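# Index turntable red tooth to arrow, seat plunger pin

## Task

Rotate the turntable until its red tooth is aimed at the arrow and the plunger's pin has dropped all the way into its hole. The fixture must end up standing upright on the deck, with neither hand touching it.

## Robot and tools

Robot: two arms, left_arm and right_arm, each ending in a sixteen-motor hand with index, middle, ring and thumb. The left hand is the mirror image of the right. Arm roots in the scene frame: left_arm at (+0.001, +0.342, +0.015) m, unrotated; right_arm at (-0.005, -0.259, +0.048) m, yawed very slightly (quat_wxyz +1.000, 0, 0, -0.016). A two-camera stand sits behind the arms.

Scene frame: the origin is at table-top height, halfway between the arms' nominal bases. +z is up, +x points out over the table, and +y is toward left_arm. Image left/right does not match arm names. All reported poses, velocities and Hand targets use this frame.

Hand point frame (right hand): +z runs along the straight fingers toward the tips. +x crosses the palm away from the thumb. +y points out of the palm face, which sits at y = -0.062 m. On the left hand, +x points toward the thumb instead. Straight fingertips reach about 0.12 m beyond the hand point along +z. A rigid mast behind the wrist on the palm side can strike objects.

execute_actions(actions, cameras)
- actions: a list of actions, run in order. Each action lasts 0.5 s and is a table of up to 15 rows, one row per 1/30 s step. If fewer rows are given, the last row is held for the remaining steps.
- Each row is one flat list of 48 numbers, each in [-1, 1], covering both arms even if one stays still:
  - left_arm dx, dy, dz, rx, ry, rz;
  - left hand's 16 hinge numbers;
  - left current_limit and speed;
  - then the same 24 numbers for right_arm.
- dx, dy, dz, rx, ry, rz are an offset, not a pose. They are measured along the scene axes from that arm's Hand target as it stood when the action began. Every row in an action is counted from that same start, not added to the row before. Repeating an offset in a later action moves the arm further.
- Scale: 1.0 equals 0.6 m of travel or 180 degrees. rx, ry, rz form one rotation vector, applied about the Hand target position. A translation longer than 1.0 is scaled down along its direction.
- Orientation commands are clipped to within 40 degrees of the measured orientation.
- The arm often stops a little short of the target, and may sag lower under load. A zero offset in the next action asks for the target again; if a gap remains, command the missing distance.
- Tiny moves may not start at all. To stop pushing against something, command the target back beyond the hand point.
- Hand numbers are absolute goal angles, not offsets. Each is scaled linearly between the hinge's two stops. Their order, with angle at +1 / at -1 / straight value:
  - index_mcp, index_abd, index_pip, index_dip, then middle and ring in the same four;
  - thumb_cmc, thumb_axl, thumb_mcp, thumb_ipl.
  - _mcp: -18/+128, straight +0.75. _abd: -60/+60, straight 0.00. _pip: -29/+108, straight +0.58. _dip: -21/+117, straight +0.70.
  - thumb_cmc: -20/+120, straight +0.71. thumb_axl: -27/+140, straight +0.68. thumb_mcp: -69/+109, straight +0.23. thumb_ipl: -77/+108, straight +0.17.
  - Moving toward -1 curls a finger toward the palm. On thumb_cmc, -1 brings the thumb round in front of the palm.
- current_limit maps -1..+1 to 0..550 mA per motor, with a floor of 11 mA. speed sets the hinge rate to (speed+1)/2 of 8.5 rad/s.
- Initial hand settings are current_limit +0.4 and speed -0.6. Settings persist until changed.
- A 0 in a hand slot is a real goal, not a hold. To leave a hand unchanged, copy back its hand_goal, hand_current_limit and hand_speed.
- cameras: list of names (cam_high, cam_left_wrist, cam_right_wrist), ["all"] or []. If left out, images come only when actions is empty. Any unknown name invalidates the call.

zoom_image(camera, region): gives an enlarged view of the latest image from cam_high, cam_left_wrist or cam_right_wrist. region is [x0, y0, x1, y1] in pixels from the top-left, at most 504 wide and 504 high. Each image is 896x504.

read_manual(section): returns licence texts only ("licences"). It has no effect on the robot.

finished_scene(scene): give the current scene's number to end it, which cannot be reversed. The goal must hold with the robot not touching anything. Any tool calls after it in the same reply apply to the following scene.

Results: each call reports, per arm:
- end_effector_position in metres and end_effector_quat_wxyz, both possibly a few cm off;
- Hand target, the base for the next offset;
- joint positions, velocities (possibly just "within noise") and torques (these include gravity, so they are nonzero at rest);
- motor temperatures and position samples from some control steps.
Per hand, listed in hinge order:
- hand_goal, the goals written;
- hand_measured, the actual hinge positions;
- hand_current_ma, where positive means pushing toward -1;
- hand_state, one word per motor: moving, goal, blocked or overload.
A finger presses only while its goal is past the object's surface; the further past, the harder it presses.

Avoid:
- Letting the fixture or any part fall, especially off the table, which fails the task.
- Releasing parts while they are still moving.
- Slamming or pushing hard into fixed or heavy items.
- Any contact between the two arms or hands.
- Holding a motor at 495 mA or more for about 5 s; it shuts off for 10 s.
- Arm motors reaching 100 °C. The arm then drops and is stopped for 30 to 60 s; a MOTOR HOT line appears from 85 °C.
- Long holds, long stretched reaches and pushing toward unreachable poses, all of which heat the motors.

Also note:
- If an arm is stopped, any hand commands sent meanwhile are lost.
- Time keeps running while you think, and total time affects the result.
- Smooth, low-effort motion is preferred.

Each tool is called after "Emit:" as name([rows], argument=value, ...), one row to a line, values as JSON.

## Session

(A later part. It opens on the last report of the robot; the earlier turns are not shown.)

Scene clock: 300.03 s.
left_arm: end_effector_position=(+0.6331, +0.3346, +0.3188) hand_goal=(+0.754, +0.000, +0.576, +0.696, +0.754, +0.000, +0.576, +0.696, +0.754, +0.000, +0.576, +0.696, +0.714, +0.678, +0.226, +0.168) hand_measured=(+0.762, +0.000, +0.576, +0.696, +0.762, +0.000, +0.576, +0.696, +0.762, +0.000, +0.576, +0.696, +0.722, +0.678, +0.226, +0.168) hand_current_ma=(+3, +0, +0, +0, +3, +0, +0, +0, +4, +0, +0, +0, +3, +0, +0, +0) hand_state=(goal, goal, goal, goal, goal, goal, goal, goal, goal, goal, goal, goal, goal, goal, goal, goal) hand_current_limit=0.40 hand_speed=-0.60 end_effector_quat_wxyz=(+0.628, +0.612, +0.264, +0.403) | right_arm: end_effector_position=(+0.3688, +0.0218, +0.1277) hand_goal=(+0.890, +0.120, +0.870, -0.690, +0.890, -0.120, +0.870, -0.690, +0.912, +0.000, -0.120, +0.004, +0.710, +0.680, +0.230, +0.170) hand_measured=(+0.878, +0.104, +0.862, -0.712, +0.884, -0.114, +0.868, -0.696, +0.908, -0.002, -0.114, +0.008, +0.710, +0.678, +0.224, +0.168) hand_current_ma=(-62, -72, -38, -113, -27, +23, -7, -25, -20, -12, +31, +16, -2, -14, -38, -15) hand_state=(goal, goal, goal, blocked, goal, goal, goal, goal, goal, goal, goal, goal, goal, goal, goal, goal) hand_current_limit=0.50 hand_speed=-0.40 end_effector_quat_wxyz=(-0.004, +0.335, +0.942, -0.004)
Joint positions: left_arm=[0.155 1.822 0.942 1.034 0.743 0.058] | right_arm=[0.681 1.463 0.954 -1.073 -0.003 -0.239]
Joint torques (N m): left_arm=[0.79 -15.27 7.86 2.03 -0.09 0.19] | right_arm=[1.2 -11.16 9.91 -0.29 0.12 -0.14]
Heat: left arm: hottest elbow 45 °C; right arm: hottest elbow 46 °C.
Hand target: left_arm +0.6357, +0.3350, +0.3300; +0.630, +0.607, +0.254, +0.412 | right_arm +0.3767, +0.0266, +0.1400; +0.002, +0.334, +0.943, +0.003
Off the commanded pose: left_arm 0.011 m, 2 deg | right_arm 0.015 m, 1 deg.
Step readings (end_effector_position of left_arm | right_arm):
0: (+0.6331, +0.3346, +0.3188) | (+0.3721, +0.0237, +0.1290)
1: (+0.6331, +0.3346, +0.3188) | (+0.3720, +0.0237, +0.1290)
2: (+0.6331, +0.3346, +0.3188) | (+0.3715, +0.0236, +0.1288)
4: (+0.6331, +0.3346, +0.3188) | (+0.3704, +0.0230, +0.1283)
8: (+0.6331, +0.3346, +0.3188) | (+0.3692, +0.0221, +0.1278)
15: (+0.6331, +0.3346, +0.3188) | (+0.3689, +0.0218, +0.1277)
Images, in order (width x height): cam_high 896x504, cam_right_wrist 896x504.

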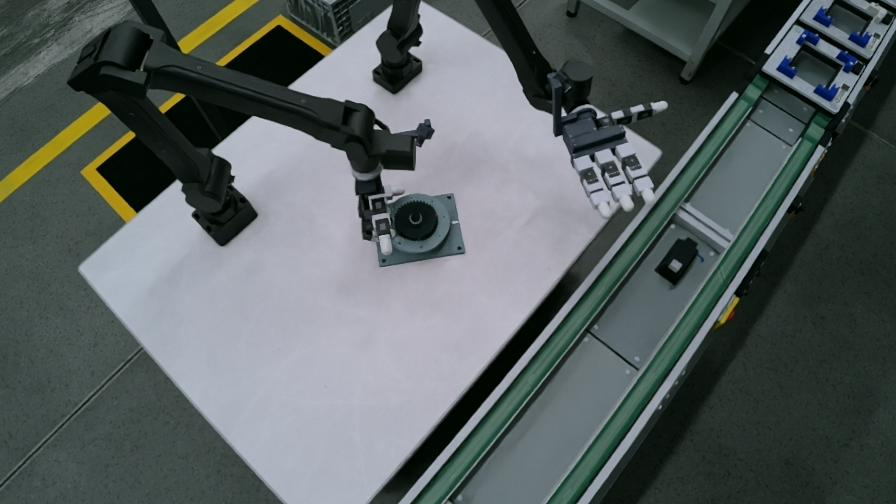

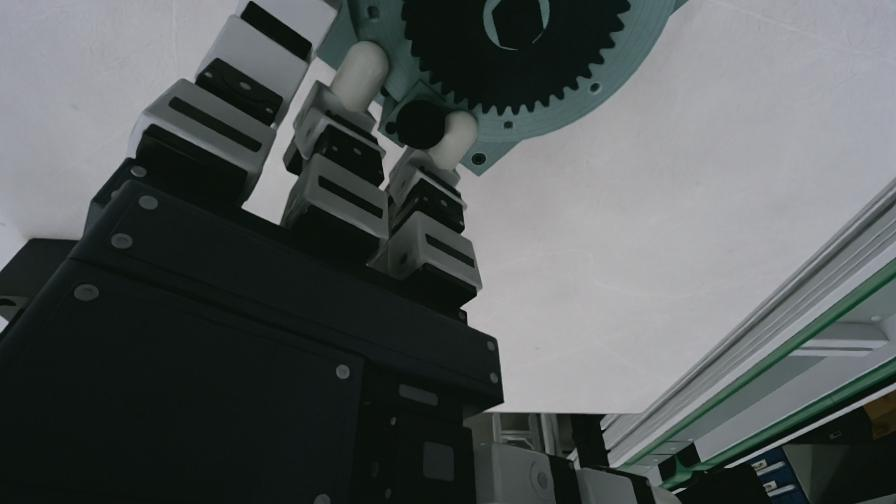

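Emit:
execute_actions([
  [[0,0,0,0,0,0,0.754,0,0.576,0.696,0.754,0,0.576,0.696,0.754,0,0.576,0.696,0.714,0.678,0.226,0.168,0.4,-0.6,-0.003,-0.002,-0.006,0,0,0,0.9,0.3,0.88,-0.66,0.9,-0.2,0.88,-0.66,0.911,0,-0.12,0.004,0.71,0.68,0.23,0.17,0.5,-0.4]],
], cameras=["cam_right_wrist"])

Emit:
zoom_image(camera="cam_right_wrist", region=[300, 30, 540, 190])

Scene clock: 310.67 s.
left_arm: end_effector_position=(+0.6331, +0.3346, +0.3188) hand_goal=(+0.754, +0.000, +0.576, +0.696, +0.754, +0.000, +0.576, +0.696, +0.754, +0.000, +0.576, +0.696, +0.714, +0.678, +0.226, +0.168) hand_measured=(+0.762, +0.000, +0.576, +0.696, +0.762, +0.000, +0.576, +0.696, +0.762, +0.000, +0.576, +0.696, +0.722, +0.678, +0.226, +0.168) hand_current_ma=(+3, +0, +0, +0, +3, +0, +0, +0, +4, +0, +0, +0, +3, +0, +0, +0) hand_state=(goal, goal, goal, goal, goal, goal, goal, goal, goal, goal, goal, goal, goal, goal, goal, goal) hand_current_limit=0.40 hand_speed=-0.60 end_effector_quat_wxyz=(+0.628, +0.612, +0.264, +0.403) | right_arm: end_effector_position=(+0.3690, +0.0216, +0.1278) hand_goal=(+0.900, +0.300, +0.880, -0.660, +0.900, -0.200, +0.880, -0.660, +0.912, +0.000, -0.120, +0.004, +0.710, +0.680, +0.230, +0.170) hand_measured=(+0.886, +0.288, +0.870, -0.670, +0.886, -0.190, +0.870, -0.676, +0.908, -0.002, -0.114, +0.008, +0.710, +0.678, +0.224, +0.168) hand_current_ma=(-73, -47, -52, -51, -70, +40, -48, -76, -20, -12, +31, +16, -2, -14, -38, -15) hand_state=(goal, goal, goal, goal, goal, goal, goal, goal, goal, goal, goal, goal, goal, goal, goal, goal) hand_current_limit=0.50 hand_speed=-0.40 end_effector_quat_wxyz=(-0.003, +0.335, +0.942, -0.004)
Joint positions: left_arm=[0.155 1.822 0.942 1.034 0.743 0.058] | right_arm=[0.681 1.463 0.954 -1.073 -0.002 -0.239]
Joint torques (N m): left_arm=[0.91 -15.27 7.88 2.02 -0.08 0.2] | right_arm=[1.38 -10.7 9.1 -0.05 0.03 -0.17]
Motor temperatures (°C): left_arm=[27 30 45 25 23 24] | right_arm=[24 30 44 25 24 26]
Heat: left arm: hottest elbow 45 °C; right arm: hottest elbow 44 °C.
Hand target: left_arm +0.6357, +0.3350, +0.3300; +0.630, +0.607, +0.254, +0.412 | right_arm +0.3749, +0.0254, +0.1364; +0.002, +0.334, +0.943, +0.003
Off the commanded pose: left_arm 0.011 m, 2 deg | right_arm 0.011 m, 1 deg.
Step readings (end_effector_position of left_arm | right_arm):
0: (+0.6331, +0.3346, +0.3188) | (+0.3688, +0.0218, +0.1277)
1: (+0.6331, +0.3346, +0.3188) | (+0.3688, +0.0218, +0.1277)
2: (+0.6331, +0.3346, +0.3188) | (+0.3688, +0.0218, +0.1277)
4: (+0.6331, +0.3346, +0.3188) | (+0.3690, +0.0216, +0.1278)
8: (+0.6331, +0.3346, +0.3188) | (+0.3690, +0.0216, +0.1278)
15: (+0.6331, +0.3346, +0.3188) | (+0.3690, +0.0216, +0.1278)
Images, in order (width x height): cam_right_wrist 896x504.

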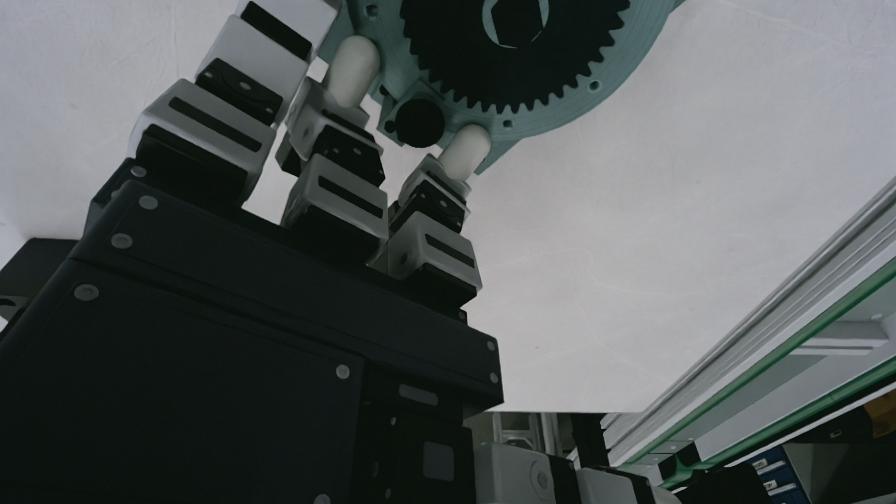

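Scaled by 2.100.

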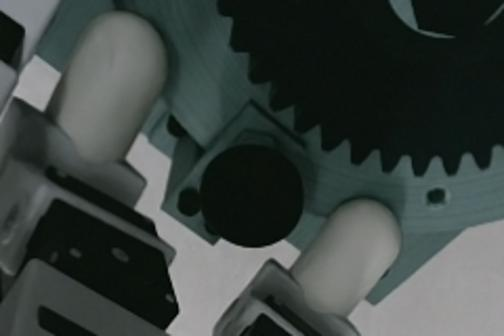

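Emit:
execute_actions([
  [[0,0,0,0,0,0,0.754,0,0.576,0.696,0.754,0,0.576,0.696,0.754,0,0.576,0.696,0.714,0.678,0.226,0.168,0.4,-0.6,0.004,0.003,0.0133,0,0,0,0.9,0.3,0.88,-0.66,0.9,-0.2,0.88,-0.66,0.911,0,-0.12,0.004,0.71,0.68,0.23,0.17,0.5,-0.4]],
], cameras=["cam_right_wrist","cam_high"])

Emit:
zoom_image(camera="cam_high", region=[370, 190, 430, 250])

Scene clock: 325.13 s.
left_arm: end_effector_position=(+0.6331, +0.3346, +0.3188) hand_goal=(+0.754, +0.000, +0.576, +0.696, +0.754, +0.000, +0.576, +0.696, +0.754, +0.000, +0.576, +0.696, +0.714, +0.678, +0.226, +0.168) hand_measured=(+0.762, +0.000, +0.576, +0.696, +0.762, +0.000, +0.576, +0.696, +0.762, +0.000, +0.576, +0.696, +0.722, +0.678, +0.226, +0.168) hand_current_ma=(+3, +0, +0, +0, +3, +0, +0, +0, +4, +0, +0, +0, +3, +0, +0, +0) hand_state=(goal, goal, goal, goal, goal, goal, goal, goal, goal, goal, goal, goal, goal, goal, goal, goal) hand_current_limit=0.40 hand_speed=-0.60 end_effector_quat_wxyz=(+0.628, +0.612, +0.264, +0.403) | right_arm: end_effector_position=(+0.3664, +0.0194, +0.1267) hand_goal=(+0.900, +0.300, +0.880, -0.660, +0.900, -0.200, +0.880, -0.660, +0.912, +0.000, -0.120, +0.004, +0.710, +0.680, +0.230, +0.170) hand_measured=(+0.886, +0.300, +0.870, -0.670, +0.890, -0.196, +0.876, -0.662, +0.908, -0.002, -0.114, +0.008, +0.710, +0.678, +0.224, +0.168) hand_current_ma=(-73, +2, -52, -47, -50, +20, -22, -13, -20, -12, +31, +16, -2, -14, -38, -15) hand_state=(goal, goal, goal, goal, goal, goal, goal, goal, goal, goal, goal, goal, goal, goal, goal, goal) hand_current_limit=0.50 hand_speed=-0.40 end_effector_quat_wxyz=(-0.007, +0.335, +0.942, -0.010)
Joint positions: left_arm=[0.155 1.822 0.942 1.034 0.743 0.058] | right_arm=[0.681 1.463 0.954 -1.086 0 -0.239]
Joint torques (N m): left_arm=[0.62 -15.38 7.82 2.07 -0.08 0.18] | right_arm=[1.73 -10.7 10.61 -0.29 0 -0.15]
Heat: left arm: hottest elbow 45 °C; right arm: hottest elbow 42 °C.
Hand target: left_arm +0.6357, +0.3350, +0.3300; +0.630, +0.607, +0.254, +0.412 | right_arm +0.3773, +0.0272, +0.1443; +0.002, +0.334, +0.943, +0.002
Off the commanded pose: left_arm 0.011 m, 2 deg | right_arm 0.022 m, 2 deg.
Step readings (end_effector_position of left_arm | right_arm):
0: (+0.6331, +0.3346, +0.3188) | (+0.3690, +0.0216, +0.1278)
1: (+0.6331, +0.3346, +0.3188) | (+0.3690, +0.0216, +0.1278)
2: (+0.6331, +0.3346, +0.3188) | (+0.3690, +0.0216, +0.1278)
4: (+0.6331, +0.3346, +0.3188) | (+0.3684, +0.0212, +0.1276)
8: (+0.6331, +0.3346, +0.3188) | (+0.3670, +0.0201, +0.1270)
15: (+0.6331, +0.3346, +0.3188) | (+0.3664, +0.0195, +0.1267)
Images, in order (width x height): cam_high 896x504, cam_right_wrist 896x504.

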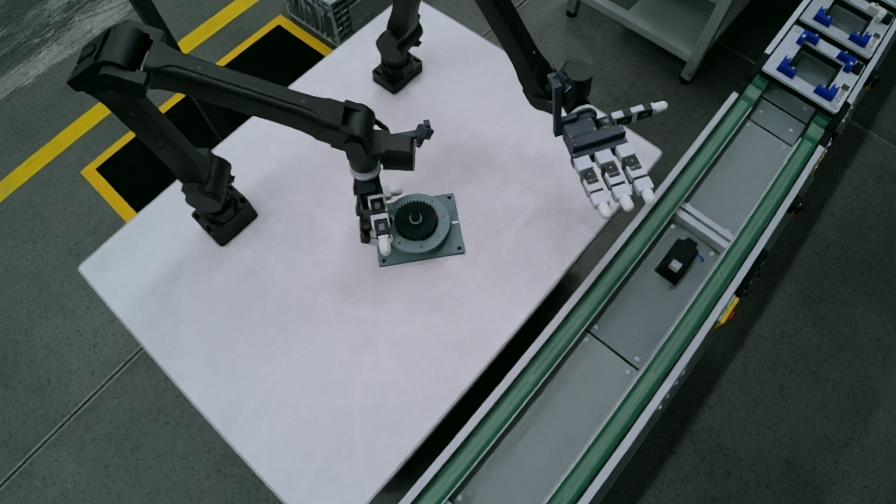

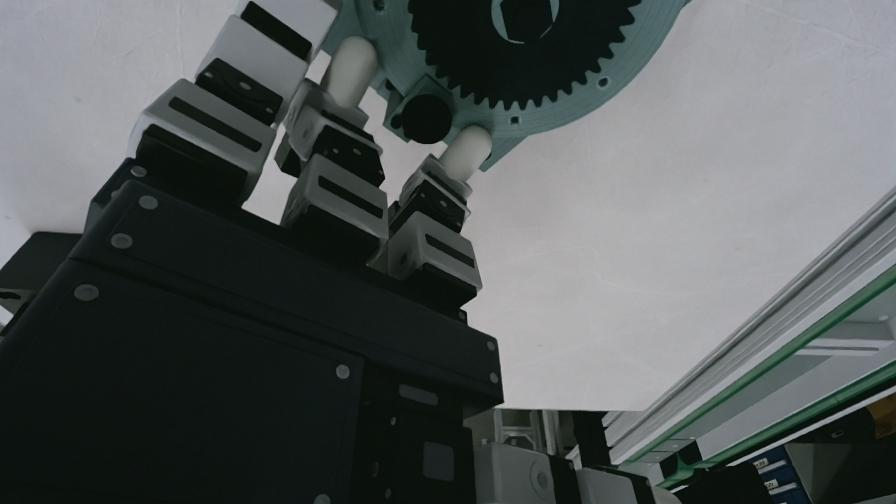

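Scaled by 8.400.

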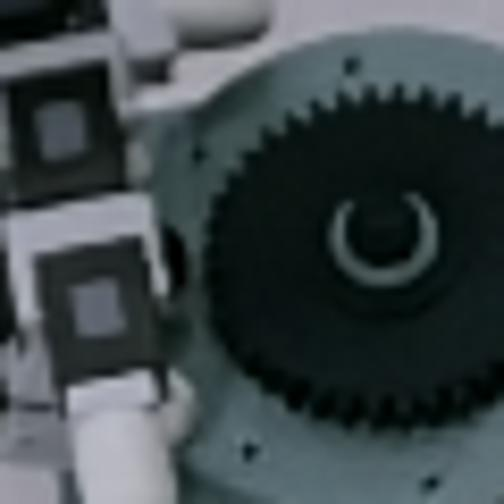

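Emit:
execute_actions([
  [[0,0,0,0,0,0,0.754,0,0.576,0.696,0.754,0,0.576,0.696,0.754,0,0.576,0.696,0.714,0.678,0.226,0.168,0.4,-0.6,-0.004,0.003,0.06,-0.002,0.003,0,0.9,0.3,0.88,-0.66,0.9,-0.2,0.88,-0.66,0.911,0,-0.12,0.004,0.71,0.68,0.23,0.17,0.5,-0.4]],
], cameras=["cam_right_wrist","cam_high"])

Emit:
zoom_image(camera="cam_right_wrist", region=[330, 20, 510, 140])

Emit:
zoom_image(camera="cam_high", region=[360, 180, 480, 280])

Scene clock: 335.00 s.
left_arm: end_effector_position=(+0.6331, +0.3346, +0.3188) hand_goal=(+0.754, +0.000, +0.576, +0.696, +0.754, +0.000, +0.576, +0.696, +0.754, +0.000, +0.576, +0.696, +0.714, +0.678, +0.226, +0.168) hand_measured=(+0.762, +0.000, +0.576, +0.696, +0.762, +0.000, +0.576, +0.696, +0.762, +0.000, +0.576, +0.696, +0.722, +0.678, +0.226, +0.168) hand_current_ma=(+3, +0, +0, +0, +3, +0, +0, +0, +4, +0, +0, +0, +3, +0, +0, +0) hand_state=(goal, goal, goal, goal, goal, goal, goal, goal, goal, goal, goal, goal, goal, goal, goal, goal) hand_current_limit=0.40 hand_speed=-0.60 end_effector_quat_wxyz=(+0.628, +0.612, +0.264, +0.403) | right_arm: end_effector_position=(+0.3634, +0.0172, +0.1589) hand_goal=(+0.900, +0.300, +0.880, -0.660, +0.900, -0.200, +0.880, -0.660, +0.912, +0.000, -0.120, +0.004, +0.710, +0.680, +0.230, +0.170) hand_measured=(+0.890, +0.300, +0.874, -0.662, +0.892, -0.196, +0.876, -0.662, +0.908, -0.002, -0.114, +0.008, +0.710, +0.678, +0.224, +0.168) hand_current_ma=(-51, +2, -26, -13, -44, +20, -21, -13, -17, -12, +30, +16, -2, -14, -38, -15) hand_state=(goal, goal, goal, goal, goal, goal, goal, goal, goal, goal, goal, goal, goal, goal, goal, goal) hand_current_limit=0.50 hand_speed=-0.40 end_effector_quat_wxyz=(-0.013, +0.335, +0.942, -0.019)
Joint positions: left_arm=[0.155 1.822 0.942 1.034 0.743 0.058] | right_arm=[0.681 1.424 1.012 -1.205 0 -0.239]
Joint torques (N m): left_arm=[0.85 -15.38 7.88 2.06 -0.09 0.19] | right_arm=[1.61 -10.23 11.66 -0.51 -0.06 -0.07]
Heat: left arm: hottest elbow 45 °C; right arm: hottest elbow 41 °C.
Hand target: left_arm +0.6357, +0.3350, +0.3300; +0.630, +0.607, +0.254, +0.412 | right_arm +0.3749, +0.0290, +0.1803; -0.002, +0.334, +0.943, -0.002
Off the commanded pose: left_arm 0.011 m, 2 deg | right_arm 0.027 m, 2 deg.
Step readings (end_effector_position of left_arm | right_arm):
0: (+0.6331, +0.3346, +0.3188) | (+0.3664, +0.0194, +0.1267)
1: (+0.6331, +0.3346, +0.3188) | (+0.3661, +0.0192, +0.1267)
2: (+0.6331, +0.3346, +0.3188) | (+0.3647, +0.0181, +0.1271)
4: (+0.6331, +0.3346, +0.3188) | (+0.3617, +0.0158, +0.1298)
8: (+0.6331, +0.3346, +0.3188) | (+0.3602, +0.0147, +0.1440)
15: (+0.6331, +0.3346, +0.3188) | (+0.3642, +0.0177, +0.1592)
Images, in order (width x height): cam_high 896x504, cam_right_wrist 896x504.

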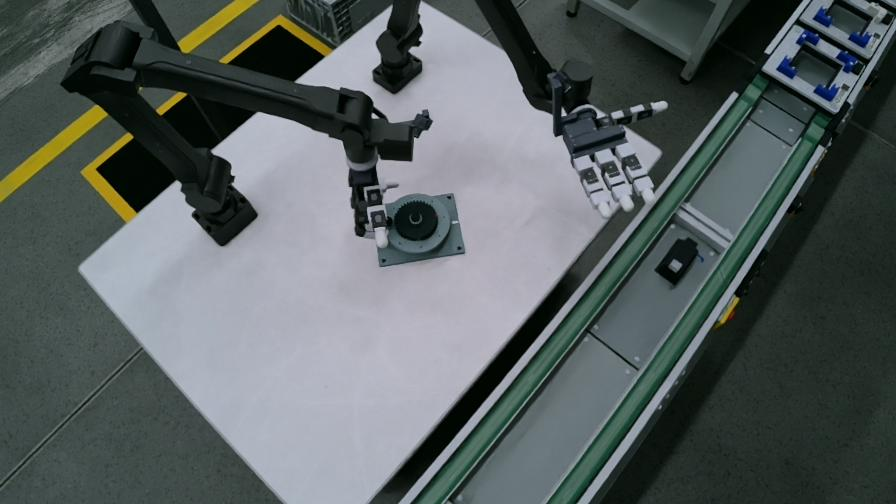

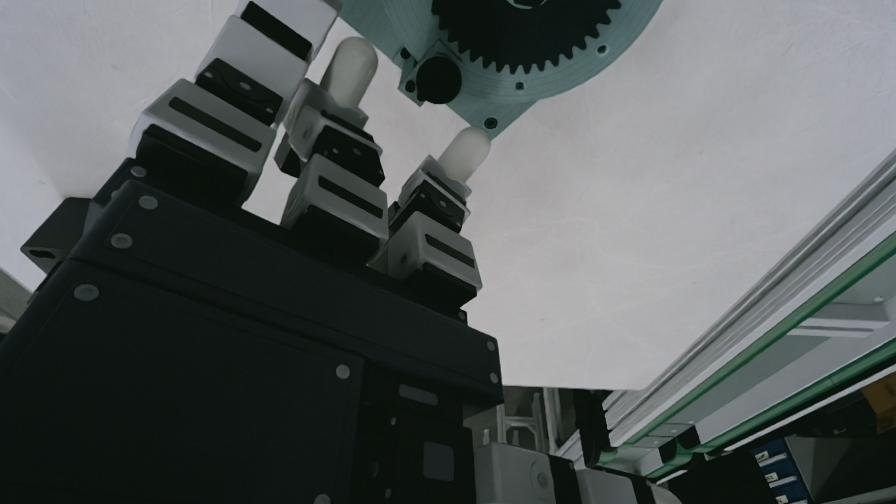

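Scaled by 2.800.

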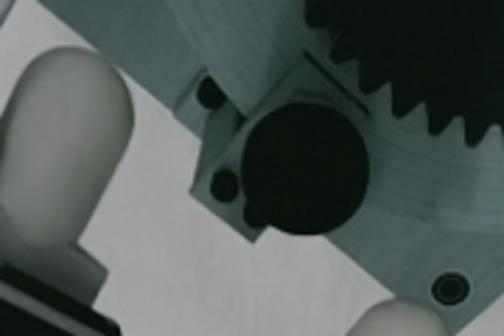

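Scaled by 4.200.

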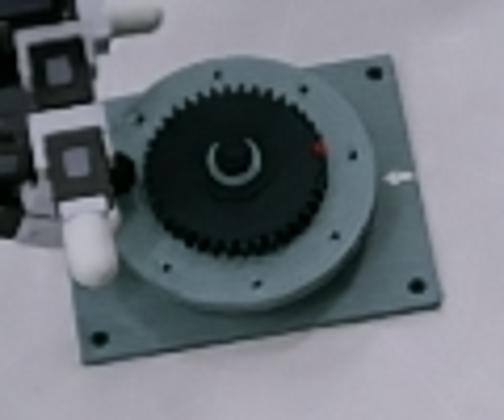

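Emit:
execute_actions([
  [[0,0,0,0,0,0,0.754,0,0.576,0.696,0.754,0,0.576,0.696,0.754,0,0.576,0.696,0.714,0.678,0.226,0.168,0.4,-0.6,-0.004,-0.0035,-0.055,0.002,-0.003,0,0.9,0.25,0.88,-0.66,0.9,-0.2,0.88,-0.66,0.911,0,-0.12,0.004,0.71,0.68,0.23,0.17,0.5,-0.4]],
  [[0,0,0,0,0,0,0.754,0,0.576,0.696,0.754,0,0.576,0.696,0.754,0,0.576,0.696,0.714,0.678,0.226,0.168,0.4,-0.6,-0.001,-0.001,-0.034,0,0,0,0.9,0.25,0.88,-0.66,0.9,-0.2,0.88,-0.66,0.911,0,-0.12,0.004,0.71,0.68,0.23,0.17,0.5,-0.4]],
], cameras=["cam_right_wrist"])

Emit:
zoom_image(camera="cam_right_wrist", region=[300, 30, 540, 190])

Scene clock: 346.20 s.
left_arm: end_effector_position=(+0.6331, +0.3346, +0.3188) hand_goal=(+0.754, +0.000, +0.576, +0.696, +0.754, +0.000, +0.576, +0.696, +0.754, +0.000, +0.576, +0.696, +0.714, +0.678, +0.226, +0.168) hand_measured=(+0.762, +0.000, +0.576, +0.696, +0.762, +0.000, +0.576, +0.696, +0.762, +0.000, +0.576, +0.696, +0.722, +0.678, +0.226, +0.168) hand_current_ma=(+3, +0, +0, +0, +3, +0, +0, +0, +4, +0, +0, +0, +3, +0, +0, +0) hand_state=(goal, goal, goal, goal, goal, goal, goal, goal, goal, goal, goal, goal, goal, goal, goal, goal) hand_current_limit=0.40 hand_speed=-0.60 end_effector_quat_wxyz=(+0.628, +0.612, +0.264, +0.403) | right_arm: end_effector_position=(+0.3725, +0.0240, +0.1328) hand_goal=(+0.900, +0.250, +0.880, -0.660, +0.900, -0.200, +0.880, -0.660, +0.912, +0.000, -0.120, +0.004, +0.710, +0.680, +0.230, +0.170) hand_measured=(+0.892, +0.252, +0.876, -0.662, +0.892, -0.196, +0.876, -0.662, +0.910, -0.002, -0.114, +0.008, +0.710, +0.678, +0.224, +0.168) hand_current_ma=(-41, +10, -24, -13, -38, +20, -20, -13, -15, -12, +29, +16, -2, -14, -38, -15) hand_state=(goal, goal, goal, goal, goal, goal, goal, goal, goal, goal, goal, goal, goal, goal, goal, goal) hand_current_limit=0.50 hand_speed=-0.40 end_effector_quat_wxyz=(+0.002, +0.335, +0.942, +0.004)
Joint positions: left_arm=[0.155 1.822 0.942 1.034 0.743 0.058] | right_arm=[0.681 1.456 0.957 -1.062 0 -0.239]
Joint torques (N m): left_arm=[0.73 -15.33 7.79 1.99 -0.08 0.2] | right_arm=[2.37 -9.64 7.16 0.59 0 -0.07]
Heat: left arm: hottest elbow 45 °C; right arm: hottest elbow 42 °C.
Hand target: left_arm +0.6357, +0.3350, +0.3300; +0.630, +0.607, +0.254, +0.412 | right_arm +0.3719, +0.0262, +0.1269; +0.002, +0.334, +0.943, +0.002
Off the commanded pose: left_arm 0.011 m, 2 deg | right_arm 0.006 m, 0 deg.
Step readings (end_effector_position of left_arm | right_arm):
0: (+0.6331, +0.3346, +0.3188) | (+0.3633, +0.0171, +0.1589)
1: (+0.6331, +0.3346, +0.3188) | (+0.3633, +0.0171, +0.1589)
2: (+0.6331, +0.3346, +0.3188) | (+0.3639, +0.0176, +0.1591)
4: (+0.6331, +0.3346, +0.3188) | (+0.3682, +0.0208, +0.1608)
8: (+0.6331, +0.3346, +0.3188) | (+0.3750, +0.0260, +0.1621)
15: (+0.6331, +0.3346, +0.3188) | (+0.3732, +0.0246, +0.1559)
16: (+0.6331, +0.3346, +0.3188) | (+0.3731, +0.0245, +0.1555)
17: (+0.6331, +0.3346, +0.3188) | (+0.3737, +0.0249, +0.1549)
19: (+0.6331, +0.3346, +0.3188) | (+0.3744, +0.0255, +0.1519)
23: (+0.6331, +0.3346, +0.3188) | (+0.3726, +0.0241, +0.1401)
30: (+0.6331, +0.3346, +0.3188) | (+0.3722, +0.0238, +0.1327)
Images, in order (width x height): cam_right_wrist 896x504.

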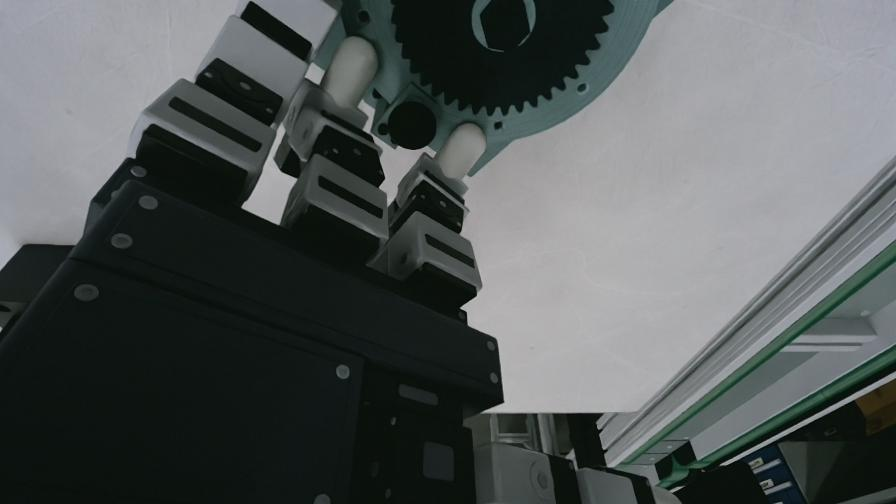

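Scaled by 2.100.

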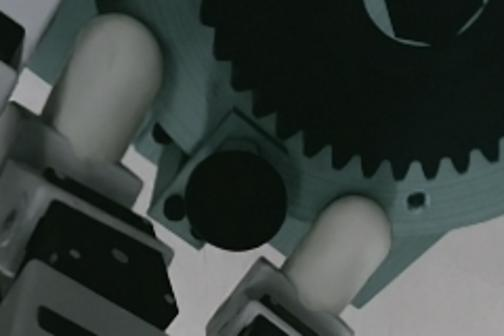

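Emit:
execute_actions([
  [[0,0,0,0,0,0,0.754,0,0.576,0.696,0.754,0,0.576,0.696,0.754,0,0.576,0.696,0.714,0.678,0.226,0.168,0.4,-0.6,0,0,0,0,0,0,0.9,0.25,0.88,-0.66,0.9,-0.2,0.88,-0.66,0.79,0,0.12,0.24,0.71,0.68,0.23,0.17,0.7,-0.5]],
  [[0,0,0,0,0,0,0.754,0,0.576,0.696,0.754,0,0.576,0.696,0.754,0,0.576,0.696,0.714,0.678,0.226,0.168,0.4,-0.6,0,0,0,0,0,0,0.9,0.25,0.88,-0.66,0.9,-0.2,0.88,-0.66,0.75,0,0.147,0.267,0.71,0.68,0.23,0.17,0.7,-0.9]],
  [[0,0,0,0,0,0,0.754,0,0.576,0.696,0.754,0,0.576,0.696,0.754,0,0.576,0.696,0.714,0.678,0.226,0.168,0.4,-0.6,0,0,0,0,0,0,0.9,0.25,0.88,-0.66,0.9,-0.2,0.88,-0.66,0.71,0,0.174,0.294,0.71,0.68,0.23,0.17,0.7,-0.9]],
  [[0,0,0,0,0,0,0.754,0,0.576,0.696,0.754,0,0.576,0.696,0.754,0,0.576,0.696,0.714,0.678,0.226,0.168,0.4,-0.6,0,0,0,0,0,0,0.9,0.25,0.88,-0.66,0.9,-0.2,0.88,-0.66,0.67,0,0.2,0.32,0.71,0.68,0.23,0.17,0.7,-0.9]],
], cameras=["cam_right_wrist","cam_high"])

Emit:
zoom_image(camera="cam_high", region=[360, 180, 480, 280])

Scene clock: 362.83 s.
left_arm: end_effector_position=(+0.6331, +0.3346, +0.3188) hand_goal=(+0.754, +0.000, +0.576, +0.696, +0.754, +0.000, +0.576, +0.696, +0.754, +0.000, +0.576, +0.696, +0.714, +0.678, +0.226, +0.168) hand_measured=(+0.762, +0.000, +0.576, +0.696, +0.762, +0.000, +0.576, +0.696, +0.762, +0.000, +0.576, +0.696, +0.722, +0.678, +0.226, +0.168) hand_current_ma=(+3, +0, +0, +0, +3, +0, +0, +0, +4, +0, +0, +0, +3, +0, +0, +0) hand_state=(goal, goal, goal, goal, goal, goal, goal, goal, goal, goal, goal, goal, goal, goal, goal, goal) hand_current_limit=0.40 hand_speed=-0.60 end_effector_quat_wxyz=(+0.628, +0.612, +0.264, +0.403) | right_arm: end_effector_position=(+0.3724, +0.0244, +0.1330) hand_goal=(+0.900, +0.250, +0.880, -0.660, +0.900, -0.200, +0.880, -0.660, +0.670, +0.000, +0.200, +0.320, +0.710, +0.680, +0.230, +0.170) hand_measured=(+0.892, +0.252, +0.876, -0.662, +0.892, -0.196, +0.876, -0.662, +0.676, -0.002, +0.188, +0.310, +0.710, +0.678, +0.224, +0.168) hand_current_ma=(-41, +10, -23, -13, -37, +20, -20, -13, +30, -11, -55, -49, -2, -14, -38, -15) hand_state=(goal, goal, goal, goal, goal, goal, goal, goal, goal, goal, goal, goal, goal, goal, goal, goal) hand_current_limit=0.70 hand_speed=-0.90 end_effector_quat_wxyz=(+0.002, +0.335, +0.942, +0.005)
Joint positions: left_arm=[0.155 1.822 0.942 1.034 0.743 0.058] | right_arm=[0.681 1.456 0.957 -1.061 -0.002 -0.239]
Joint torques (N m): left_arm=[0.73 -15.33 7.86 2.03 -0.09 0.19] | right_arm=[1.85 -9.29 7.19 0.61 0.1 -0.08]
Heat: left arm: hottest elbow 45 °C; right arm: hottest elbow 41 °C.
Hand target: left_arm +0.6357, +0.3350, +0.3300; +0.630, +0.607, +0.254, +0.412 | right_arm +0.3719, +0.0263, +0.1269; +0.002, +0.334, +0.943, +0.003
Off the commanded pose: left_arm 0.011 m, 2 deg | right_arm 0.006 m, 0 deg.
Step readings (end_effector_position of left_arm | right_arm):
0: (+0.6331, +0.3346, +0.3188) | (+0.3725, +0.0240, +0.1328)
1: (+0.6331, +0.3346, +0.3188) | (+0.3725, +0.0240, +0.1328)
2: (+0.6331, +0.3346, +0.3188) | (+0.3725, +0.0240, +0.1328)
4: (+0.6331, +0.3346, +0.3188) | (+0.3726, +0.0241, +0.1328)
8: (+0.6331, +0.3346, +0.3188) | (+0.3726, +0.0242, +0.1329)
15: (+0.6331, +0.3346, +0.3188) | (+0.3726, +0.0242, +0.1329)
16: (+0.6331, +0.3346, +0.3188) | (+0.3726, +0.0242, +0.1329)
17: (+0.6331, +0.3346, +0.3188) | (+0.3726, +0.0242, +0.1329)
19: (+0.6331, +0.3346, +0.3188) | (+0.3726, +0.0242, +0.1329)
23: (+0.6331, +0.3346, +0.3188) | (+0.3725, +0.0243, +0.1329)
30: (+0.6331, +0.3346, +0.3188) | (+0.3725, +0.0243, +0.1329)
31: (+0.6331, +0.3346, +0.3188) | (+0.3725, +0.0243, +0.1329)
32: (+0.6331, +0.3346, +0.3188) | (+0.3725, +0.0243, +0.1329)
34: (+0.6331, +0.3346, +0.3188) | (+0.3724, +0.0244, +0.1330)
38: (+0.6331, +0.3346, +0.3188) | (+0.3724, +0.0244, +0.1330)
45: (+0.6331, +0.3346, +0.3188) | (+0.3724, +0.0244, +0.1330)
46: (+0.6331, +0.3346, +0.3188) | (+0.3724, +0.0244, +0.1330)
47: (+0.6331, +0.3346, +0.3188) | (+0.3724, +0.0244, +0.1330)
49: (+0.6331, +0.3346, +0.3188) | (+0.3724, +0.0244, +0.1330)
53: (+0.6331, +0.3346, +0.3188) | (+0.3724, +0.0244, +0.1330)
60: (+0.6331, +0.3346, +0.3188) | (+0.3724, +0.0244, +0.1330)
Images, in order (width x height): cam_high 896x504, cam_right_wrist 896x504.

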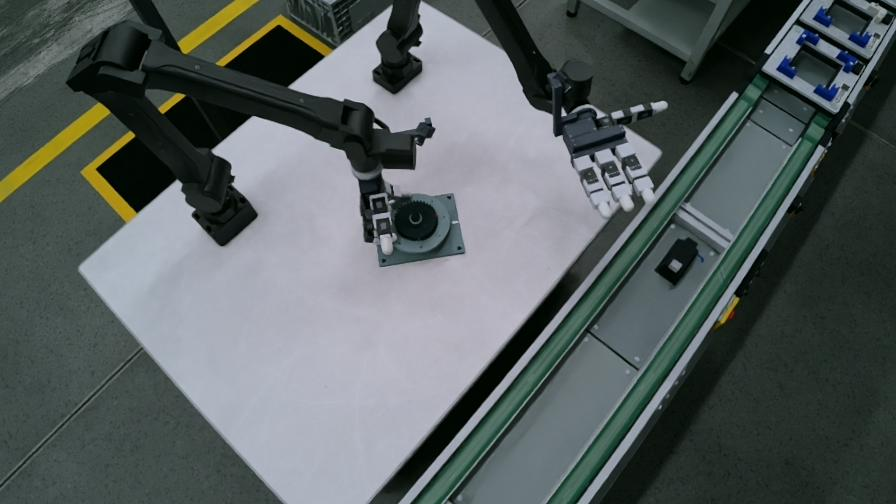

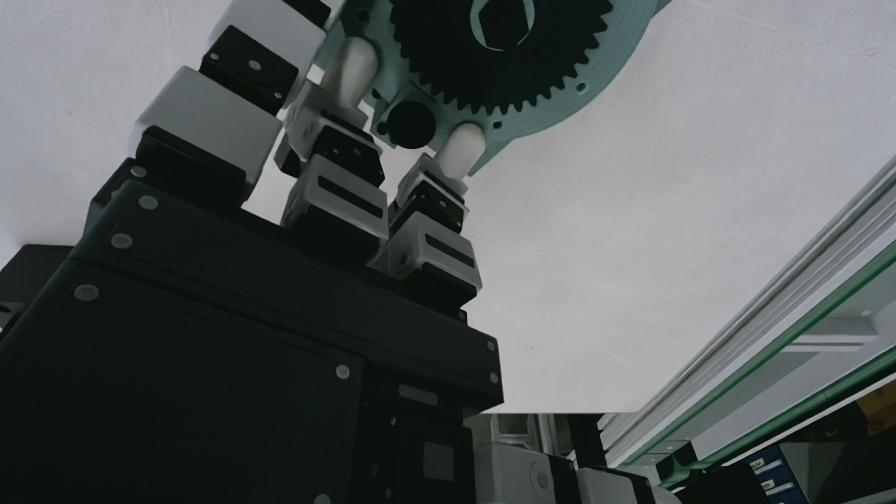

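Scaled by 4.200.

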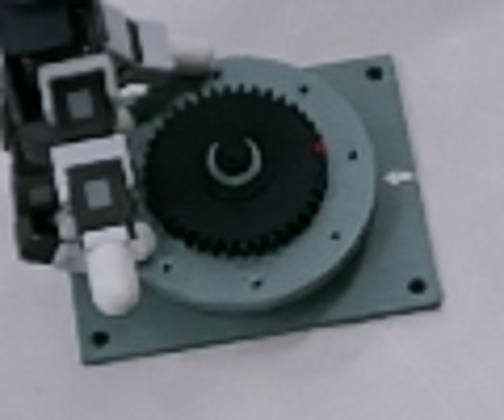

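Emit:
execute_actions([
  [[0,0,0,0,0,0,0.754,0,0.576,0.696,0.754,0,0.576,0.696,0.754,0,0.576,0.696,0.714,0.678,0.226,0.168,0.4,-0.6,0,0,0,0,0,0,0.9,0.25,0.88,-0.66,0.9,-0.2,0.88,-0.66,0.7,0,0.0,0.12,0.71,0.68,0.23,0.17,0.7,-0.5]],
  [[0,0,0,0,0,0,0.754,0,0.576,0.696,0.754,0,0.576,0.696,0.754,0,0.576,0.696,0.714,0.678,0.226,0.168,0.4,-0.6,0,0,0,0,0,0,0.9,0.25,0.88,-0.66,0.9,-0.2,0.88,-0.66,0.9,0,-0.1,0.02,0.71,0.68,0.23,0.17,0.7,-0.5]],
  [[0,0,0,0,0,0,0.754,0,0.576,0.696,0.754,0,0.576,0.696,0.754,0,0.576,0.696,0.714,0.678,0.226,0.168,0.4,-0.6,0,0,0,0,0,0,0.9,0.25,0.88,-0.66,0.9,-0.2,0.88,-0.66,0.78,0,0.2,0.33,0.71,0.68,0.23,0.17,0.78,-0.6]],
  [[0,0,0,0,0,0,0.754,0,0.576,0.696,0.754,0,0.576,0.696,0.754,0,0.576,0.696,0.714,0.678,0.226,0.168,0.4,-0.6,0,0,0,0,0,0,0.9,0.25,0.88,-0.66,0.9,-0.2,0.88,-0.66,0.74,0,0.22,0.35,0.71,0.68,0.23,0.17,0.78,-0.9]],
  [[0,0,0,0,0,0,0.754,0,0.576,0.696,0.754,0,0.576,0.696,0.754,0,0.576,0.696,0.714,0.678,0.226,0.168,0.4,-0.6,0,0,0,0,0,0,0.9,0.25,0.88,-0.66,0.9,-0.2,0.88,-0.66,0.7,0,0.24,0.37,0.71,0.68,0.23,0.17,0.78,-0.9]],
], cameras=["cam_right_wrist","cam_high"])

Emit:
zoom_image(camera="cam_high", region=[360, 180, 480, 280])

Scene clock: 411.47 s.
left_arm: end_effector_position=(+0.6331, +0.3346, +0.3188) hand_goal=(+0.754, +0.000, +0.576, +0.696, +0.754, +0.000, +0.576, +0.696, +0.754, +0.000, +0.576, +0.696, +0.714, +0.678, +0.226, +0.168) hand_measured=(+0.762, +0.000, +0.576, +0.696, +0.762, +0.000, +0.576, +0.696, +0.762, +0.000, +0.576, +0.696, +0.722, +0.678, +0.226, +0.168) hand_current_ma=(+3, +0, +0, +0, +3, +0, +0, +0, +4, +0, +0, +0, +3, +0, +0, +0) hand_state=(goal, goal, goal, goal, goal, goal, goal, goal, goal, goal, goal, goal, goal, goal, goal, goal) hand_current_limit=0.40 hand_speed=-0.60 end_effector_quat_wxyz=(+0.628, +0.612, +0.264, +0.403) | right_arm: end_effector_position=(+0.3722, +0.0253, +0.1365) hand_goal=(+0.900, +0.250, +0.880, -0.660, +0.900, -0.200, +0.880, -0.660, +0.700, +0.000, +0.240, +0.370, +0.710, +0.680, +0.230, +0.170) hand_measured=(+0.892, +0.252, +0.876, -0.662, +0.892, -0.196, +0.876, -0.662, +0.732, -0.006, +0.186, +0.326, +0.710, +0.678, +0.224, +0.168) hand_current_ma=(-41, +10, -23, -13, -37, +20, -20, -13, +164, -25, -270, -217, -2, -14, -38, -15) hand_state=(goal, goal, goal, goal, goal, goal, goal, goal, blocked, goal, blocked, blocked, goal, goal, goal, goal) hand_current_limit=0.78 hand_speed=-0.90 end_effector_quat_wxyz=(+0.003, +0.334, +0.943, +0.009)
Joint positions: left_arm=[0.155 1.822 0.942 1.034 0.743 0.058] | right_arm=[0.681 1.448 0.957 -1.061 -0.006 -0.242]
Joint torques (N m): left_arm=[0.67 -15.27 7.9 2.07 -0.09 0.19] | right_arm=[2.43 -9.11 7.28 0.58 0.18 -0.1]
Motor temperatures (°C): left_arm=[27 31 45 25 23 24] | right_arm=[24 29 38 25 24 26]
Heat: left arm: hottest elbow 45 °C; right arm: hottest elbow 38 °C.
Hand target: left_arm +0.6357, +0.3350, +0.3300; +0.630, +0.607, +0.254, +0.412 | right_arm +0.3718, +0.0263, +0.1268; +0.002, +0.334, +0.943, +0.002
Off the commanded pose: left_arm 0.011 m, 2 deg | right_arm 0.010 m, 1 deg.
Step readings (end_effector_position of left_arm | right_arm):
0: (+0.6331, +0.3346, +0.3188) | (+0.3724, +0.0244, +0.1330)
1: (+0.6331, +0.3346, +0.3188) | (+0.3724, +0.0244, +0.1330)
2: (+0.6331, +0.3346, +0.3188) | (+0.3725, +0.0244, +0.1330)
4: (+0.6331, +0.3346, +0.3188) | (+0.3725, +0.0243, +0.1330)
8: (+0.6331, +0.3346, +0.3188) | (+0.3725, +0.0243, +0.1330)
15: (+0.6331, +0.3346, +0.3188) | (+0.3725, +0.0243, +0.1330)
16: (+0.6331, +0.3346, +0.3188) | (+0.3725, +0.0243, +0.1330)
17: (+0.6331, +0.3346, +0.3188) | (+0.3725, +0.0243, +0.1330)
19: (+0.6331, +0.3346, +0.3188) | (+0.3725, +0.0243, +0.1330)
23: (+0.6331, +0.3346, +0.3188) | (+0.3725, +0.0243, +0.1330)
30: (+0.6331, +0.3346, +0.3188) | (+0.3725, +0.0243, +0.1330)
31: (+0.6331, +0.3346, +0.3188) | (+0.3725, +0.0243, +0.1330)
32: (+0.6331, +0.3346, +0.3188) | (+0.3725, +0.0243, +0.1330)
34: (+0.6331, +0.3346, +0.3188) | (+0.3725, +0.0243, +0.1330)
38: (+0.6331, +0.3346, +0.3188) | (+0.3724, +0.0246, +0.1335)
45: (+0.6331, +0.3346, +0.3188) | (+0.3724, +0.0247, +0.1341)
46: (+0.6331, +0.3346, +0.3188) | (+0.3724, +0.0247, +0.1341)
47: (+0.6331, +0.3346, +0.3188) | (+0.3724, +0.0247, +0.1341)
49: (+0.6331, +0.3346, +0.3188) | (+0.3723, +0.0249, +0.1346)
53: (+0.6331, +0.3346, +0.3188) | (+0.3723, +0.0249, +0.1351)
60: (+0.6331, +0.3346, +0.3188) | (+0.3723, +0.0249, +0.1351)
61: (+0.6331, +0.3346, +0.3188) | (+0.3723, +0.0249, +0.1351)
62: (+0.6331, +0.3346, +0.3188) | (+0.3723, +0.0250, +0.1351)
64: (+0.6331, +0.3346, +0.3188) | (+0.3722, +0.0252, +0.1359)
68: (+0.6331, +0.3346, +0.3188) | (+0.3722, +0.0252, +0.1365)
75: (+0.6331, +0.3346, +0.3188) | (+0.3722, +0.0253, +0.1365)
Images, in order (width x height): cam_high 896x504, cam_right_wrist 896x504.

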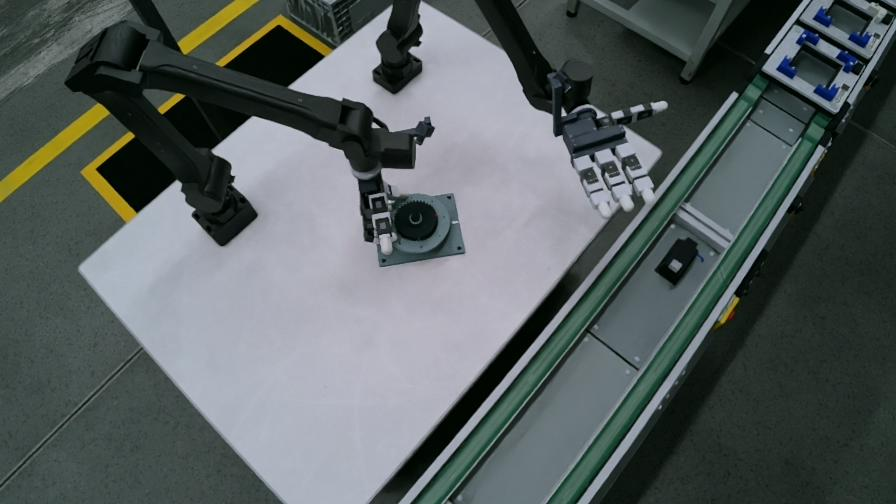

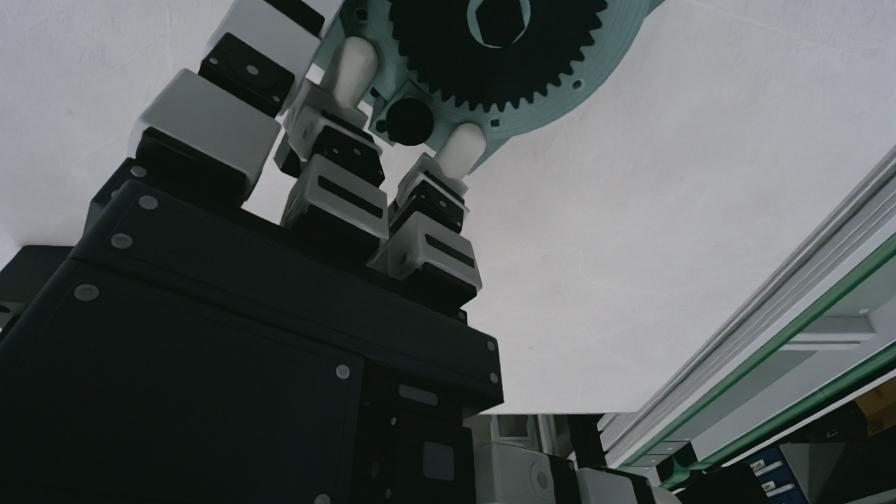

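Scaled by 4.200.

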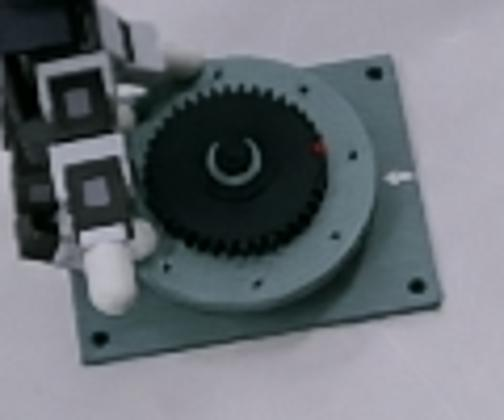

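Emit:
execute_actions([
  [[0,0,0,0,0,0,0.754,0,0.576,0.696,0.754,0,0.576,0.696,0.754,0,0.576,0.696,0.714,0.678,0.226,0.168,0.4,-0.6,0,0,0,0,0,0,0.9,0.25,0.88,-0.66,0.9,-0.2,0.88,-0.66,0.64,0,0.25,0.38,0.71,0.68,0.23,0.17,0.78,-0.9]],
  [[0,0,0,0,0,0,0.754,0,0.576,0.696,0.754,0,0.576,0.696,0.754,0,0.576,0.696,0.714,0.678,0.226,0.168,0.4,-0.6,0,0,0,0,0,0,0.9,0.25,0.88,-0.66,0.9,-0.2,0.88,-0.66,0.58,0,0.26,0.39,0.71,0.68,0.23,0.17,0.78,-0.9]],
], cameras=["cam_high"])

Emit:
zoom_image(camera="cam_high", region=[360, 180, 480, 280])

Scene clock: 420.30 s.
left_arm: end_effector_position=(+0.6331, +0.3346, +0.3188) hand_goal=(+0.754, +0.000, +0.576, +0.696, +0.754, +0.000, +0.576, +0.696, +0.754, +0.000, +0.576, +0.696, +0.714, +0.678, +0.226, +0.168) hand_measured=(+0.762, +0.000, +0.576, +0.696, +0.762, +0.000, +0.576, +0.696, +0.762, +0.000, +0.576, +0.696, +0.722, +0.678, +0.226, +0.168) hand_current_ma=(+3, +0, +0, +0, +3, +0, +0, +0, +4, +0, +0, +0, +3, +0, +0, +0) hand_state=(goal, goal, goal, goal, goal, goal, goal, goal, goal, goal, goal, goal, goal, goal, goal, goal) hand_current_limit=0.40 hand_speed=-0.60 end_effector_quat_wxyz=(+0.628, +0.612, +0.264, +0.403) | right_arm: end_effector_position=(+0.3723, +0.0246, +0.1345) hand_goal=(+0.900, +0.250, +0.880, -0.660, +0.900, -0.200, +0.880, -0.660, +0.580, +0.000, +0.260, +0.390, +0.710, +0.680, +0.230, +0.170) hand_measured=(+0.892, +0.252, +0.876, -0.662, +0.894, -0.196, +0.876, -0.662, +0.586, -0.002, +0.258, +0.388, +0.710, +0.678, +0.224, +0.168) hand_current_ma=(-39, +10, -23, -13, -35, +20, -19, -13, +35, -11, -8, -11, -2, -14, -38, -15) hand_state=(goal, goal, goal, goal, goal, goal, goal, goal, goal, goal, goal, goal, goal, goal, goal, goal) hand_current_limit=0.78 hand_speed=-0.90 end_effector_quat_wxyz=(+0.003, +0.333, +0.943, +0.006)
Joint positions: left_arm=[0.155 1.822 0.942 1.034 0.743 0.058] | right_arm=[0.681 1.453 0.957 -1.062 -0.002 -0.243]
Joint torques (N m): left_arm=[0.73 -15.27 7.86 2.03 -0.08 0.19] | right_arm=[2.02 -9.05 7.35 0.73 0.06 -0.07]
Heat: left arm: hottest elbow 45 °C; right arm: hottest elbow 38 °C.
Hand target: left_arm +0.6357, +0.3350, +0.3300; +0.630, +0.607, +0.254, +0.412 | right_arm +0.3719, +0.0262, +0.1270; +0.002, +0.334, +0.943, +0.003
Off the commanded pose: left_arm 0.011 m, 2 deg | right_arm 0.008 m, 0 deg.
Step readings (end_effector_position of left_arm | right_arm):
0: (+0.6331, +0.3346, +0.3188) | (+0.3722, +0.0253, +0.1365)
1: (+0.6331, +0.3346, +0.3188) | (+0.3722, +0.0253, +0.1365)
2: (+0.6331, +0.3346, +0.3188) | (+0.3721, +0.0252, +0.1366)
4: (+0.6331, +0.3346, +0.3188) | (+0.3717, +0.0249, +0.1367)
8: (+0.6331, +0.3346, +0.3188) | (+0.3712, +0.0245, +0.1365)
15: (+0.6331, +0.3346, +0.3188) | (+0.3711, +0.0245, +0.1364)
16: (+0.6331, +0.3346, +0.3188) | (+0.3711, +0.0245, +0.1364)
17: (+0.6331, +0.3346, +0.3188) | (+0.3710, +0.0244, +0.1366)
19: (+0.6331, +0.3346, +0.3188) | (+0.3716, +0.0243, +0.1361)
23: (+0.6331, +0.3346, +0.3188) | (+0.3722, +0.0246, +0.1346)
30: (+0.6331, +0.3346, +0.3188) | (+0.3723, +0.0246, +0.1345)
Images, in order (width x height): cam_high 896x504.

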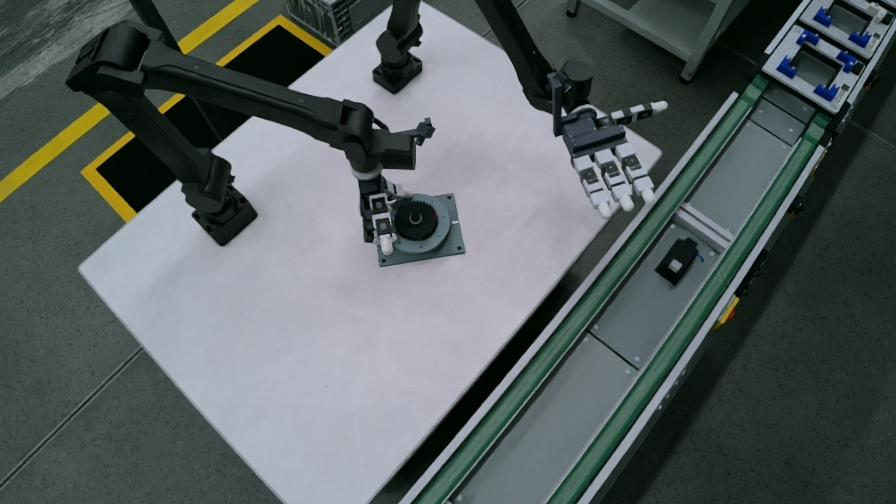

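Scaled by 4.200.

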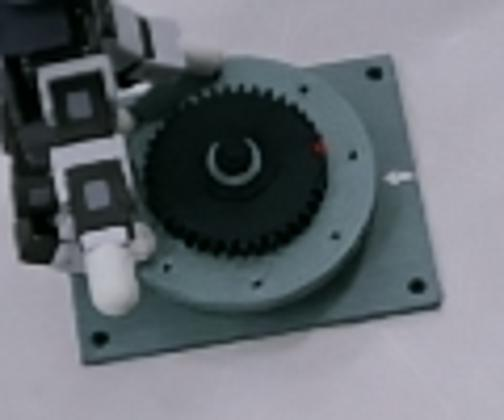

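Emit:
execute_actions([
  [[0,0,0,0,0,0,0.754,0,0.576,0.696,0.754,0,0.576,0.696,0.754,0,0.576,0.696,0.714,0.678,0.226,0.168,0.4,-0.6,0,0,-0.001,0,0,0,0.9,0.12,0.88,-0.66,0.9,-0.12,0.88,-0.66,0.65,0,0.05,0.15,0.71,0.68,0.23,0.17,0.7,-0.5]],
  [[0,0,0,0,0,0,0.754,0,0.576,0.696,0.754,0,0.576,0.696,0.754,0,0.576,0.696,0.714,0.678,0.226,0.168,0.4,-0.6,0,0,-0.001,0,0,0,0.89,0.1,0.869,-0.69,0.89,-0.1,0.869,-0.69,0.911,0,-0.12,0.004,0.71,0.68,0.23,0.17,0.7,-0.5]],
  [[0,0,0,0,0,0,0.754,0,0.576,0.696,0.754,0,0.576,0.696,0.754,0,0.576,0.696,0.714,0.678,0.226,0.168,0.4,-0.6,0,0,0,0,0,0,0.88,-0.25,0.86,-0.71,0.88,0.25,0.86,-0.71,0.911,0,-0.12,0.004,0.71,0.68,0.23,0.17,0.78,-0.6]],
], cameras=["cam_right_wrist"])

Emit:
zoom_image(camera="cam_right_wrist", region=[300, 30, 540, 190])

Scene clock: 443.20 s.
left_arm: end_effector_position=(+0.6331, +0.3346, +0.3188) hand_goal=(+0.754, +0.000, +0.576, +0.696, +0.754, +0.000, +0.576, +0.696, +0.754, +0.000, +0.576, +0.696, +0.714, +0.678, +0.226, +0.168) hand_measured=(+0.762, +0.000, +0.576, +0.696, +0.762, +0.000, +0.576, +0.696, +0.762, +0.000, +0.576, +0.696, +0.722, +0.678, +0.226, +0.168) hand_current_ma=(+3, +0, +0, +0, +3, +0, +0, +0, +4, +0, +0, +0, +3, +0, +0, +0) hand_state=(goal, goal, goal, goal, goal, goal, goal, goal, goal, goal, goal, goal, goal, goal, goal, goal) hand_current_limit=0.40 hand_speed=-0.60 end_effector_quat_wxyz=(+0.628, +0.612, +0.264, +0.403) | right_arm: end_effector_position=(+0.3710, +0.0224, +0.1305) hand_goal=(+0.880, -0.250, +0.860, -0.710, +0.880, +0.250, +0.860, -0.710, +0.912, +0.000, -0.120, +0.004, +0.710, +0.680, +0.230, +0.170) hand_measured=(+0.890, -0.102, +0.862, -0.714, +0.890, +0.110, +0.862, -0.712, +0.908, -0.002, -0.114, +0.008, +0.710, +0.678, +0.224, +0.168) hand_current_ma=(+50, +490, +11, -18, +50, -489, +11, -9, -19, -11, +31, +16, +0, -14, -38, -15) hand_state=(goal, blocked, goal, goal, goal, blocked, goal, goal, goal, goal, goal, goal, goal, goal, goal, goal) hand_current_limit=0.78 hand_speed=-0.60 end_effector_quat_wxyz=(+0.003, +0.333, +0.943, +0.002)
Joint positions: left_arm=[0.155 1.822 0.942 1.034 0.743 0.058] | right_arm=[0.681 1.456 0.95 -1.059 0.004 -0.243]
Joint torques (N m): left_arm=[0.79 -15.5 7.86 2.09 -0.1 0.19] | right_arm=[1.49 -8.88 7.65 0.84 -0.17 -0.03]
Heat: left arm: hottest elbow 45 °C; right arm: hottest elbow 38 °C.
Hand target: left_arm +0.6357, +0.3350, +0.3300; +0.630, +0.607, +0.254, +0.412 | right_arm +0.3719, +0.0263, +0.1257; +0.002, +0.334, +0.943, +0.003
Off the commanded pose: left_arm 0.011 m, 2 deg | right_arm 0.006 m, 0 deg.
Step readings (end_effector_position of left_arm | right_arm):
0: (+0.6331, +0.3346, +0.3188) | (+0.3723, +0.0246, +0.1345)
1: (+0.6331, +0.3346, +0.3188) | (+0.3723, +0.0246, +0.1345)
2: (+0.6331, +0.3346, +0.3188) | (+0.3724, +0.0246, +0.1345)
4: (+0.6331, +0.3346, +0.3188) | (+0.3724, +0.0246, +0.1344)
8: (+0.6331, +0.3346, +0.3188) | (+0.3724, +0.0246, +0.1344)
15: (+0.6331, +0.3346, +0.3188) | (+0.3724, +0.0246, +0.1344)
16: (+0.6331, +0.3346, +0.3188) | (+0.3724, +0.0246, +0.1344)
17: (+0.6331, +0.3346, +0.3188) | (+0.3725, +0.0247, +0.1344)
19: (+0.6331, +0.3346, +0.3188) | (+0.3728, +0.0250, +0.1346)
23: (+0.6331, +0.3346, +0.3188) | (+0.3729, +0.0250, +0.1346)
30: (+0.6331, +0.3346, +0.3188) | (+0.3729, +0.0250, +0.1346)
31: (+0.6331, +0.3346, +0.3188) | (+0.3729, +0.0250, +0.1346)
32: (+0.6331, +0.3346, +0.3188) | (+0.3729, +0.0250, +0.1346)
34: (+0.6331, +0.3346, +0.3188) | (+0.3729, +0.0242, +0.1341)
38: (+0.6331, +0.3346, +0.3188) | (+0.3710, +0.0224, +0.1305)
45: (+0.6331, +0.3346, +0.3188) | (+0.3710, +0.0224, +0.1305)
Images, in order (width x height): cam_right_wrist 896x504.

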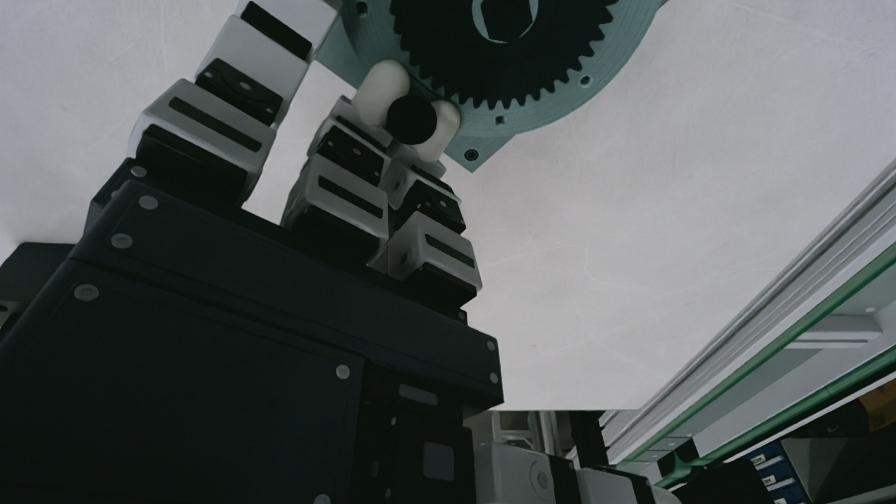

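Scaled by 2.100.

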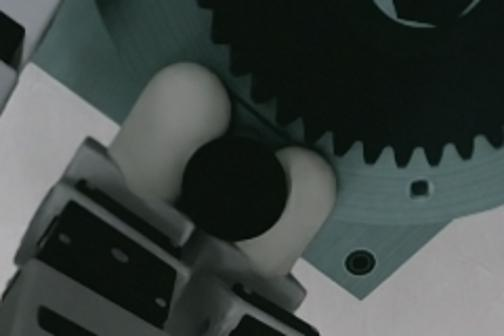

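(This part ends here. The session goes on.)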